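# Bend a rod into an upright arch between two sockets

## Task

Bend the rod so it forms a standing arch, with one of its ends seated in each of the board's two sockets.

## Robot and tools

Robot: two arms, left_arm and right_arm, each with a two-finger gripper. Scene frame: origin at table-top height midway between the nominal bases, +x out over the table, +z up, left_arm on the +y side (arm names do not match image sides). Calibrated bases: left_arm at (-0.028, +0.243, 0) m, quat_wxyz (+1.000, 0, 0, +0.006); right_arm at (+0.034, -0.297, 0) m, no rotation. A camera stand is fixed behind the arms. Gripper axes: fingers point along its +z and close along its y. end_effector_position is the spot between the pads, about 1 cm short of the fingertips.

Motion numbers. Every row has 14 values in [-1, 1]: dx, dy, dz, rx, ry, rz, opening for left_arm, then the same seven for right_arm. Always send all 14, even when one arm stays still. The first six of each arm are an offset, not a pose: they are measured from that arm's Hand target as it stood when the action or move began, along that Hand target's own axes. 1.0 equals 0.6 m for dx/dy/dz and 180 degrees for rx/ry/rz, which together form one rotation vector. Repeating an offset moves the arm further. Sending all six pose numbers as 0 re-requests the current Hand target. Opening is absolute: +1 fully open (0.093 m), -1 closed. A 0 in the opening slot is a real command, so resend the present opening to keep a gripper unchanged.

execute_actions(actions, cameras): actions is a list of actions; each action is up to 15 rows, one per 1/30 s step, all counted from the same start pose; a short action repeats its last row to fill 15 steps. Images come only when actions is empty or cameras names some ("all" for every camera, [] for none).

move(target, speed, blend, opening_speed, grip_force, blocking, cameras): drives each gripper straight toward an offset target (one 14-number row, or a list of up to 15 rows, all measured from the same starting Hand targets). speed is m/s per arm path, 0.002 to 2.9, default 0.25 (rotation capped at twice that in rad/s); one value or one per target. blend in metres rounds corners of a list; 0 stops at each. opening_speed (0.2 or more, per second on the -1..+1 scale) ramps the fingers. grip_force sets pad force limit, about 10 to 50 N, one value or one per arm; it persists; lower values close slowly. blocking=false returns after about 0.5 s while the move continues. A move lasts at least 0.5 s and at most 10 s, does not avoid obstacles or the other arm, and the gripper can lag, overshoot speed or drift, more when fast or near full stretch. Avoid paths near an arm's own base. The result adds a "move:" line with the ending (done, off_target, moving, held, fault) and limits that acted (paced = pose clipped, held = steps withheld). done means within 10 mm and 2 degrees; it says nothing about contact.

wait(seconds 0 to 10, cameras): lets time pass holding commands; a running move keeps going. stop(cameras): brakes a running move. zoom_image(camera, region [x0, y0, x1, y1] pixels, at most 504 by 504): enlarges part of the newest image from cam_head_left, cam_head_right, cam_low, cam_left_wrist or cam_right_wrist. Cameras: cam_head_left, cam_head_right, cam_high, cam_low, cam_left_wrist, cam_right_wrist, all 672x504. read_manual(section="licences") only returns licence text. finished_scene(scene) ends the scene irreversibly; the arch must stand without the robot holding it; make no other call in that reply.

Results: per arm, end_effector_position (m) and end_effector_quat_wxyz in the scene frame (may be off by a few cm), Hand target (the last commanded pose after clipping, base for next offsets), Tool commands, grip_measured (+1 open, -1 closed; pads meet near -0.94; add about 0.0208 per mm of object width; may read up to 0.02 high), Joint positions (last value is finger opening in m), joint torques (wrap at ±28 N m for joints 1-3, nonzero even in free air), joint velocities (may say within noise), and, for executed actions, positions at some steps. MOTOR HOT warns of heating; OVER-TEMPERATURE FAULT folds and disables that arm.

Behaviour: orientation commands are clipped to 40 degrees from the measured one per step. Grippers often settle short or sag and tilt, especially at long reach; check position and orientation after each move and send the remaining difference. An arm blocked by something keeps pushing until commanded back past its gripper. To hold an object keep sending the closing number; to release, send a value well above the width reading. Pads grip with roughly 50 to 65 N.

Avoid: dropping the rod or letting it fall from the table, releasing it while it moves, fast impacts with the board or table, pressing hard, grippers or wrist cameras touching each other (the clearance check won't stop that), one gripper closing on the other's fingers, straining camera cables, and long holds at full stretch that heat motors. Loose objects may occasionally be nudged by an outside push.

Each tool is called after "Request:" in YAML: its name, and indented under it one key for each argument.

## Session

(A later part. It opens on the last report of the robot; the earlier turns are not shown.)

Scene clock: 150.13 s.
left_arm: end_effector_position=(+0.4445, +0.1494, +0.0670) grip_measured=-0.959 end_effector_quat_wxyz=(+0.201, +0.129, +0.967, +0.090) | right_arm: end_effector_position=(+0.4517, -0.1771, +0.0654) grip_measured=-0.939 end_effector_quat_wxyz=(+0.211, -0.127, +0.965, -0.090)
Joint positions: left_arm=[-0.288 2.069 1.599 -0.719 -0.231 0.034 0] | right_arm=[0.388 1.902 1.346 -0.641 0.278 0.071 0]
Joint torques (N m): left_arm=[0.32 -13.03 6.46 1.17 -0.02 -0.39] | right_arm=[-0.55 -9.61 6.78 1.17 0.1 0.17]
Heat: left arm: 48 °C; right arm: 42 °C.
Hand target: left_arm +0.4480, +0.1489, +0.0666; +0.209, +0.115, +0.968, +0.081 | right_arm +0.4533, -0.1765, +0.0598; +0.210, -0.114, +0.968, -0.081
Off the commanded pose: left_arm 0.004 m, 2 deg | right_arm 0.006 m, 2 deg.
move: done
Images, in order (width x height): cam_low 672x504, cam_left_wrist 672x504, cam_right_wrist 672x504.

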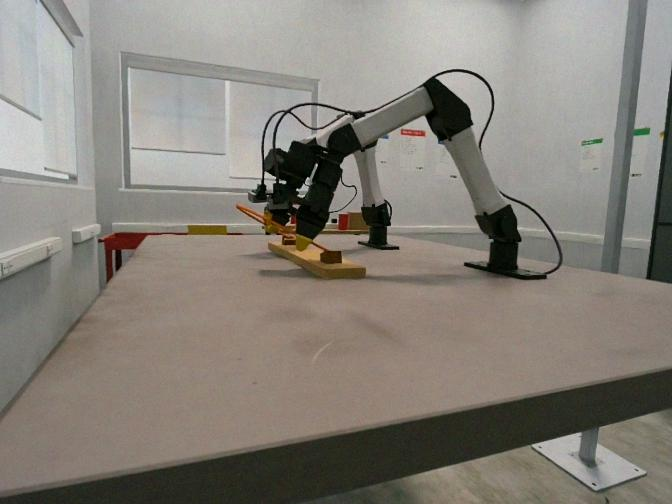

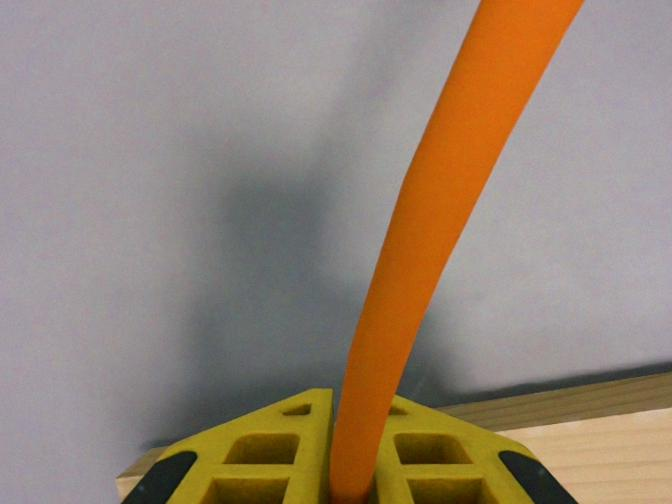

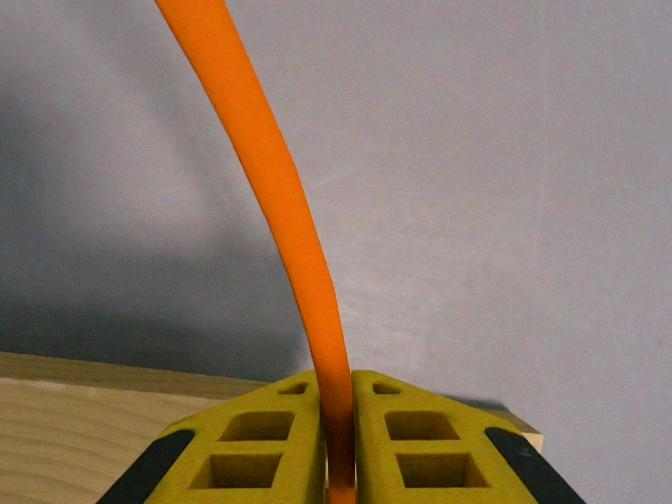

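Request:
move:
  target:
    - [0.0133,0.0027,-0.056,-0.047,-0.176,-0.02,-1,0.013,-0.007,-0.0915,0.047,-0.176,0.02,-1]
    - [0.0508,-0.0022,-0.1175,-0.094,-0.352,-0.04,-1,0.0648,0.0032,-0.1477,0.094,-0.352,0.04,-1]
  blend: 0.01
  speed: 0.2
  cameras: ["cam_low","cam_high"]

Request:
zoom_image:
  camera: "cam_low"
  region: [260, 150, 390, 280]

Request:
zoom_image:
  camera: "cam_high"
  region: [350, 100, 450, 340]

Scene clock: 170.97 s.
left_arm: end_effector_position=(+0.3943, +0.1486, +0.1198) grip_measured=-0.962 end_effector_quat_wxyz=(+0.691, +0.065, +0.705, +0.145) | right_arm: end_effector_position=(+0.3822, -0.1760, +0.1135) grip_measured=-0.951 end_effector_quat_wxyz=(+0.674, -0.076, +0.719, -0.151)
Joint positions: left_arm=[-0.431 1.958 0.494 1.459 -0.533 0.296 0] | right_arm=[0.662 1.829 0.29 1.475 0.775 -0.281 0]
Joint torques (N m): left_arm=[-0.46 -5.94 2.32 2.47 0.04 -0.45] | right_arm=[0.53 -3.79 3.47 2.83 0.16 0.05]
Heat: left arm: 45 °C; right arm: 39 °C.
Hand target: left_arm +0.3909, +0.1476, +0.1180; +0.702, +0.052, +0.698, +0.131 | right_arm +0.3809, -0.1749, +0.1241; +0.703, -0.051, +0.697, -0.131
Off the commanded pose: left_arm 0.004 m, 3 deg | right_arm 0.011 m, 5 deg.
joint sent to its limit (right arm) — joint 4 (wrist pitch), upper limit. The joint targets still meet the commanded pose.
move: off_target (left_arm, right_arm)
Images, in order (width x height): cam_high 672x504, cam_low 672x504.

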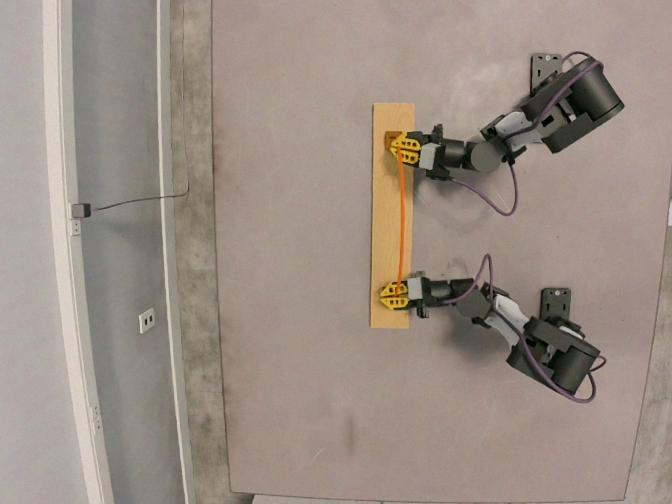

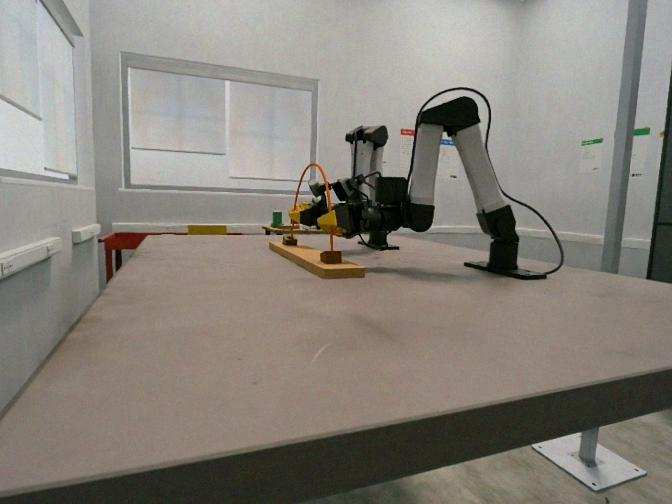

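Scaled by 3.877 from the camera's 672x504 image, which has a finer 960x720 frame.

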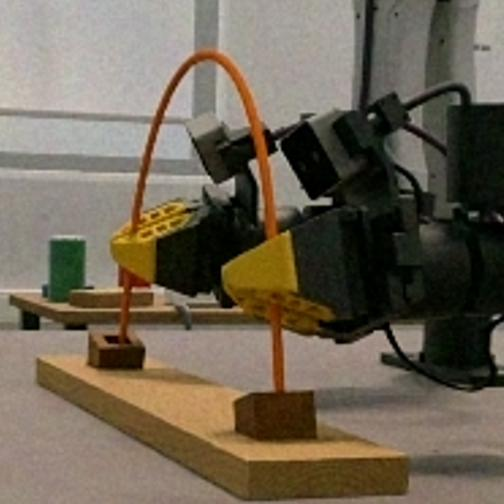

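Scaled by 2.100 from the camera's 672x504 image, which has a finer 960x720 frame.

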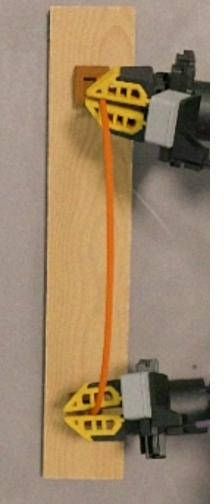

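Request:
move:
  target: [-0.0177,0.0038,0.0078,0.0036,0.0133,0.0015,-1,-0.005,0.0007,0.0183,0,0,0,-1]
  speed: 0.06
  cameras: ["cam_low","cam_high"]

Request:
zoom_image:
  camera: "cam_low"
  region: [260, 150, 390, 280]

Request:
zoom_image:
  camera: "cam_high"
  region: [350, 100, 450, 340]

Scene clock: 182.73 s.
left_arm: end_effector_position=(+0.3937, +0.1489, +0.1201) grip_measured=-0.962 end_effector_quat_wxyz=(+0.679, +0.068, +0.716, +0.145) | right_arm: end_effector_position=(+0.3874, -0.1774, +0.1140) grip_measured=-0.952 end_effector_quat_wxyz=(+0.675, -0.073, +0.718, -0.155)
Joint positions: left_arm=[-0.431 1.913 0.494 1.378 -0.533 0.284 0] | right_arm=[0.649 1.841 0.308 1.475 0.773 -0.286 0]
Joint torques (N m): left_arm=[0.06 -11.14 4.81 1.69 0.09 -0.5] | right_arm=[-0.9 -4.48 5 2.66 -0.15 0.05]
Heat: left arm: 48 °C; right arm: 46 °C.
Hand target: left_arm +0.3954, +0.1475, +0.1289; +0.687, +0.055, +0.713, +0.130 | right_arm +0.3918, -0.1749, +0.1270; +0.703, -0.051, +0.697, -0.131
Off the commanded pose: left_arm 0.009 m, 2 deg | right_arm 0.014 m, 5 deg.
move: off_target (right_arm)
Images, in order (width x height): cam_high 672x504, cam_low 672x504.

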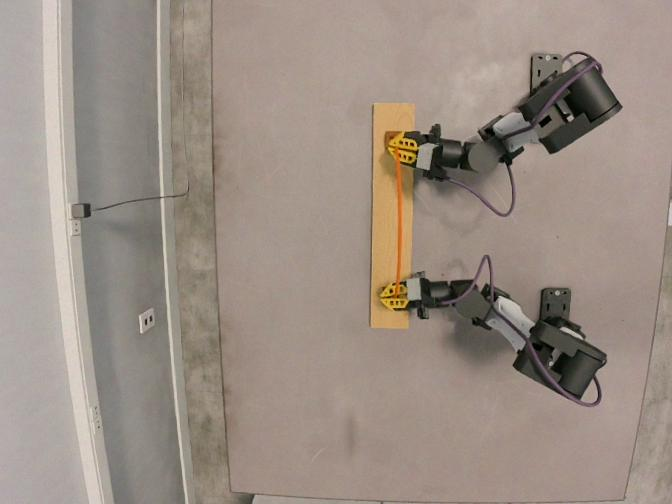

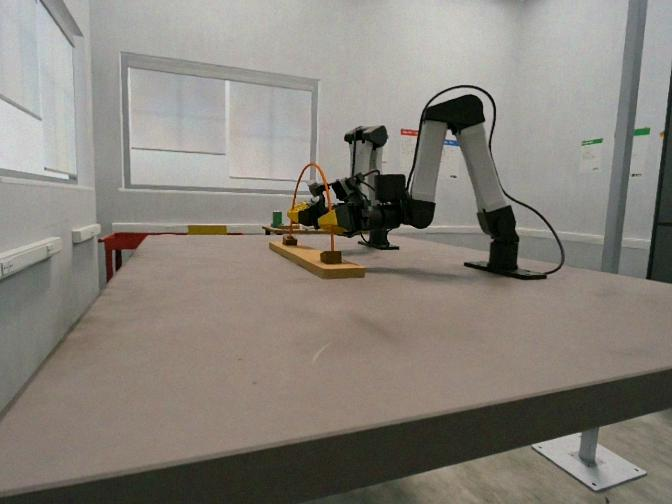

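Scaled by 3.877 from the camera's 672x504 image, which has a finer 960x720 frame.

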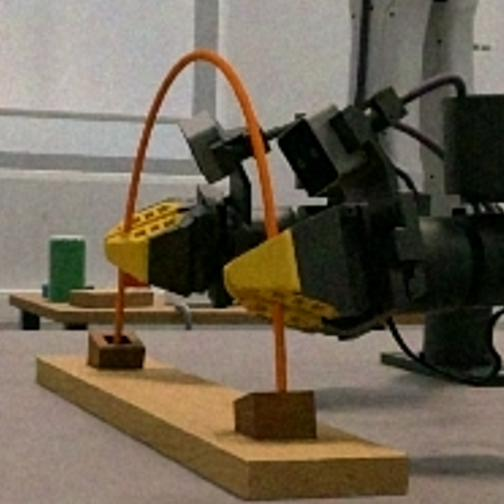

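Scaled by 2.100 from the camera's 672x504 image, which has a finer 960x720 frame.

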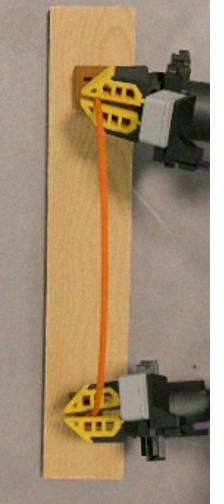

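Request:
move:
  target: [0,0,0,0.0071,0.0267,0.003,-1,0,0,0.003,-0.0085,0.032,-0.0037,-1]
  speed: 0.06
  cameras: ["cam_low","cam_high"]

Request:
zoom_image:
  camera: "cam_low"
  region: [260, 150, 390, 280]

Request:
zoom_image:
  camera: "cam_high"
  region: [350, 100, 450, 340]

Scene clock: 190.07 s.
left_arm: end_effector_position=(+0.3923, +0.1495, +0.1185) grip_measured=-0.962 end_effector_quat_wxyz=(+0.646, +0.074, +0.746, +0.144) | right_arm: end_effector_position=(+0.3885, -0.1783, +0.1136) grip_measured=-0.952 end_effector_quat_wxyz=(+0.651, -0.077, +0.740, -0.150)
Joint positions: left_arm=[-0.431 1.809 0.509 1.156 -0.533 0.244 0] | right_arm=[0.64 1.726 0.324 1.253 0.757 -0.227 0]
Joint torques (N m): left_arm=[0.17 -10.91 6.16 1.72 0.1 -0.53] | right_arm=[-0.64 -8.99 6.63 1.76 -0.04 0.23]
Heat: left arm: 47 °C; right arm: 47 °C.
Hand target: left_arm +0.3954, +0.1476, +0.1288; +0.655, +0.060, +0.743, +0.127 | right_arm +0.3936, -0.1752, +0.1270; +0.665, -0.058, +0.733, -0.128
Off the commanded pose: left_arm 0.011 m, 3 deg | right_arm 0.015 m, 4 deg.
move: off_target (left_arm, right_arm)
Images, in order (width x height): cam_high 672x504, cam_low 672x504.

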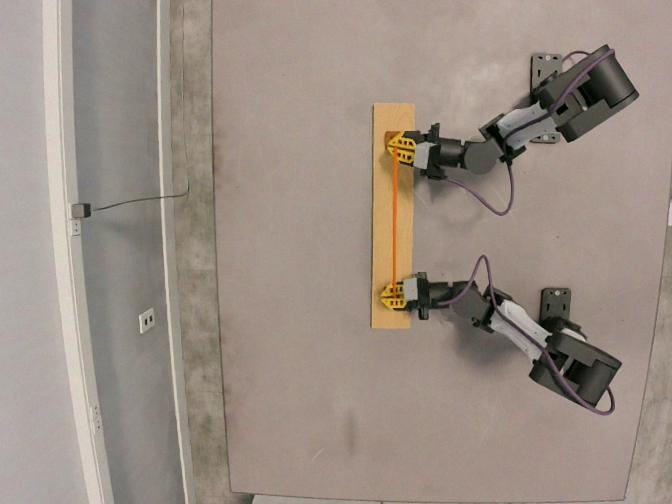

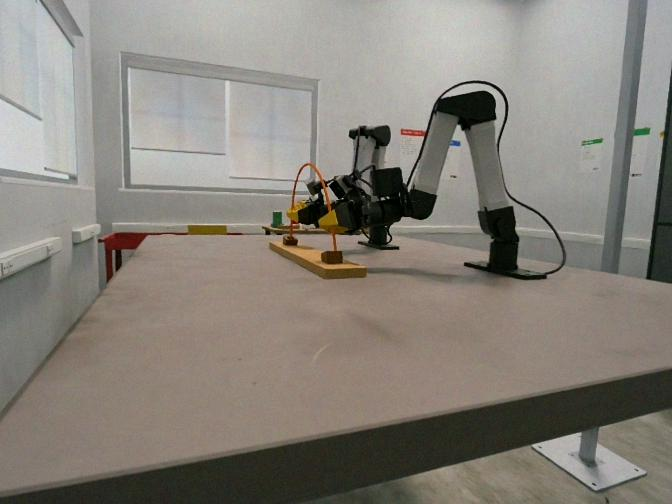

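Scaled by 3.877 from the camera's 672x504 image, which has a finer 960x720 frame.

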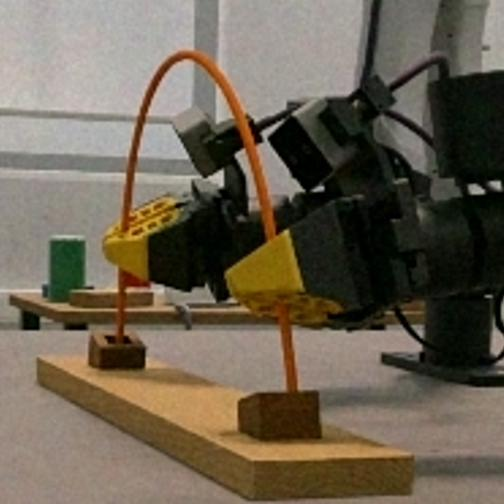

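Scaled by 2.100 from the camera's 672x504 image, which has a finer 960x720 frame.

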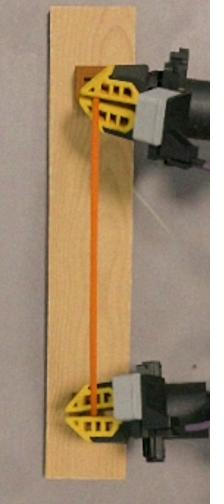

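Request:
move:
  target:
    - [0.0007,0,-0.0065,0,0,0,-1,0.0009,0,-0.0081,0,0,0,-1]
    - [0.0007,0,-0.0065,0,0,0,-0.6,0.0009,0,-0.0081,0,0,0,-0.6]
  speed: 0.05
  opening_speed: 0.2
  cameras: ["cam_low","cam_high"]

Request:
zoom_image:
  camera: "cam_low"
  region: [260, 150, 390, 280]

Request:
zoom_image:
  camera: "cam_high"
  region: [350, 100, 450, 340]

Scene clock: 200.53 s.
left_arm: end_effector_position=(+0.3916, +0.1498, +0.1171) grip_measured=-0.602 end_effector_quat_wxyz=(+0.643, +0.068, +0.750, +0.138) | right_arm: end_effector_position=(+0.3883, -0.1786, +0.1159) grip_measured=-0.602 end_effector_quat_wxyz=(+0.653, -0.068, +0.741, -0.142)
Joint positions: left_arm=[-0.431 1.801 0.509 1.135 -0.533 0.221 0.016] | right_arm=[0.64 1.713 0.324 1.242 0.757 -0.204 0.016]
Joint torques (N m): left_arm=[-0.35 -11.15 4.9 1.88 0.04 -0.29] | right_arm=[0.58 -8.72 5.49 1.86 0.12 0.03]
Heat: left arm: 47 °C; right arm: 44 °C.
Hand target: left_arm +0.3915, +0.1472, +0.1290; +0.655, +0.060, +0.742, +0.127 | right_arm +0.3887, -0.1748, +0.1269; +0.665, -0.058, +0.733, -0.128
Off the commanded pose: left_arm 0.012 m, 2 deg | right_arm 0.012 m, 3 deg.
move: off_target (left_arm, right_arm); target 2's new opening was sent with right_arm's hand 0.014 m and 4 deg from that target
Images, in order (width x height): cam_high 672x504, cam_low 672x504.

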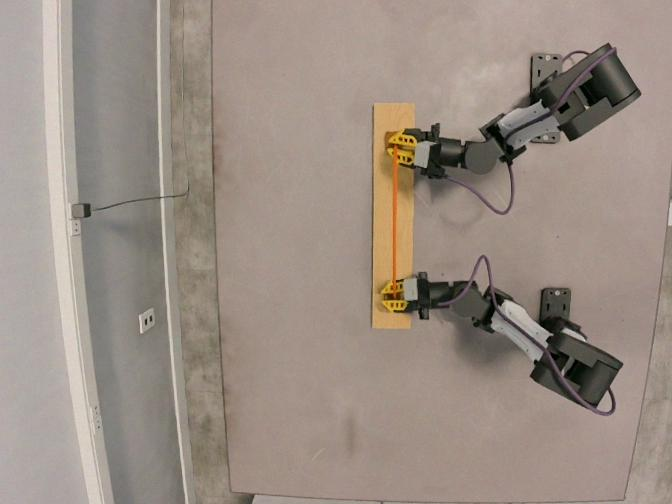

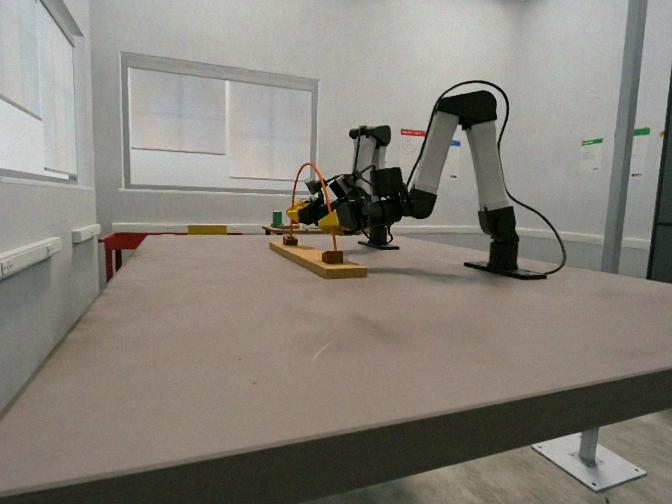

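Scaled by 3.877 from the camera's 672x504 image, which has a finer 960x720 frame.

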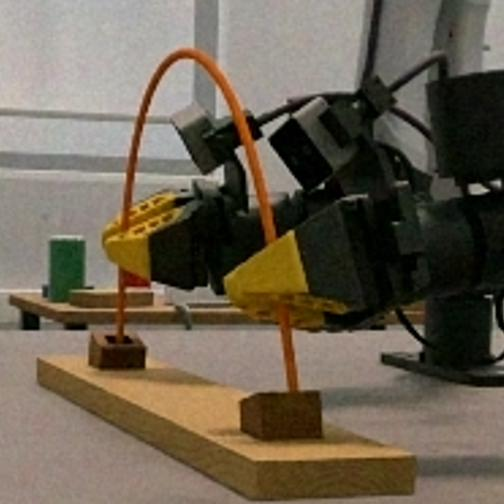

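Scaled by 2.100 from the camera's 672x504 image, which has a finer 960x720 frame.

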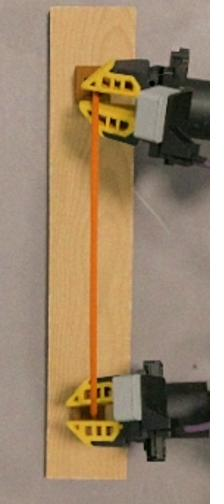

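Request:
move:
  target:
    - [0,0,0,0,0,0,-0.1,0,0,0,0,0,0,-0.1]
    - [0,0,-0.14,0,0,0,-0.1,0,0,-0.14,0,0,0,-0.1]
  speed: 0.15
  opening_speed: 0.4
  cameras: ["cam_low"]

Request:
zoom_image:
  camera: "cam_low"
  region: [260, 150, 390, 280]

Scene clock: 208.37 s.
left_arm: end_effector_position=(+0.3111, +0.1373, +0.1333) grip_measured=-0.102 end_effector_quat_wxyz=(+0.649, +0.070, +0.746, +0.133) | right_arm: end_effector_position=(+0.3070, -0.1641, +0.1315) grip_measured=-0.102 end_effector_quat_wxyz=(+0.664, -0.066, +0.733, -0.130)
Joint positions: left_arm=[-0.632 1.501 0.27 1.068 -0.721 0.187 0.04] | right_arm=[0.96 1.425 0.153 1.1 1.056 -0.133 0.04]
Joint torques (N m): left_arm=[-0.5 -7.66 4.33 1.8 -0.11 -0.3] | right_arm=[0.53 -5.46 5.39 1.55 0.37 0.03]
Heat: left arm: 48 °C; right arm: 42 °C.
Hand target: left_arm +0.3085, +0.1381, +0.1382; +0.655, +0.060, +0.742, +0.127 | right_arm +0.3056, -0.1654, +0.1339; +0.665, -0.058, +0.733, -0.128
Off the commanded pose: left_arm 0.006 m, 2 deg | right_arm 0.003 m, 1 deg.
move: done
Images, in order (width x height): cam_low 672x504.

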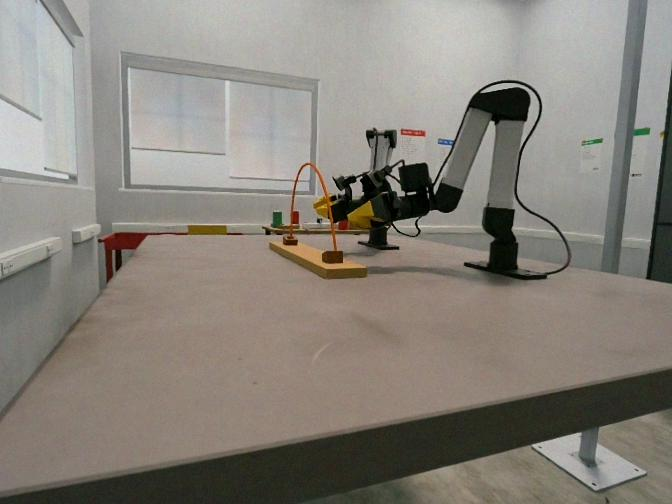

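Scaled by 3.877 from the camera's 672x504 image, which has a finer 960x720 frame.

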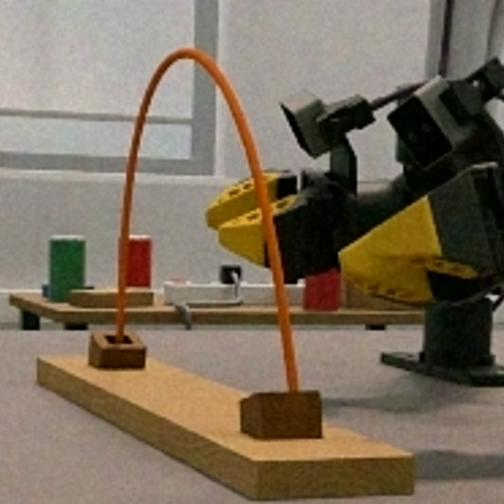

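Standing.

Request:
finished_scene:
  scene: 2

The scene is finished: the task was done.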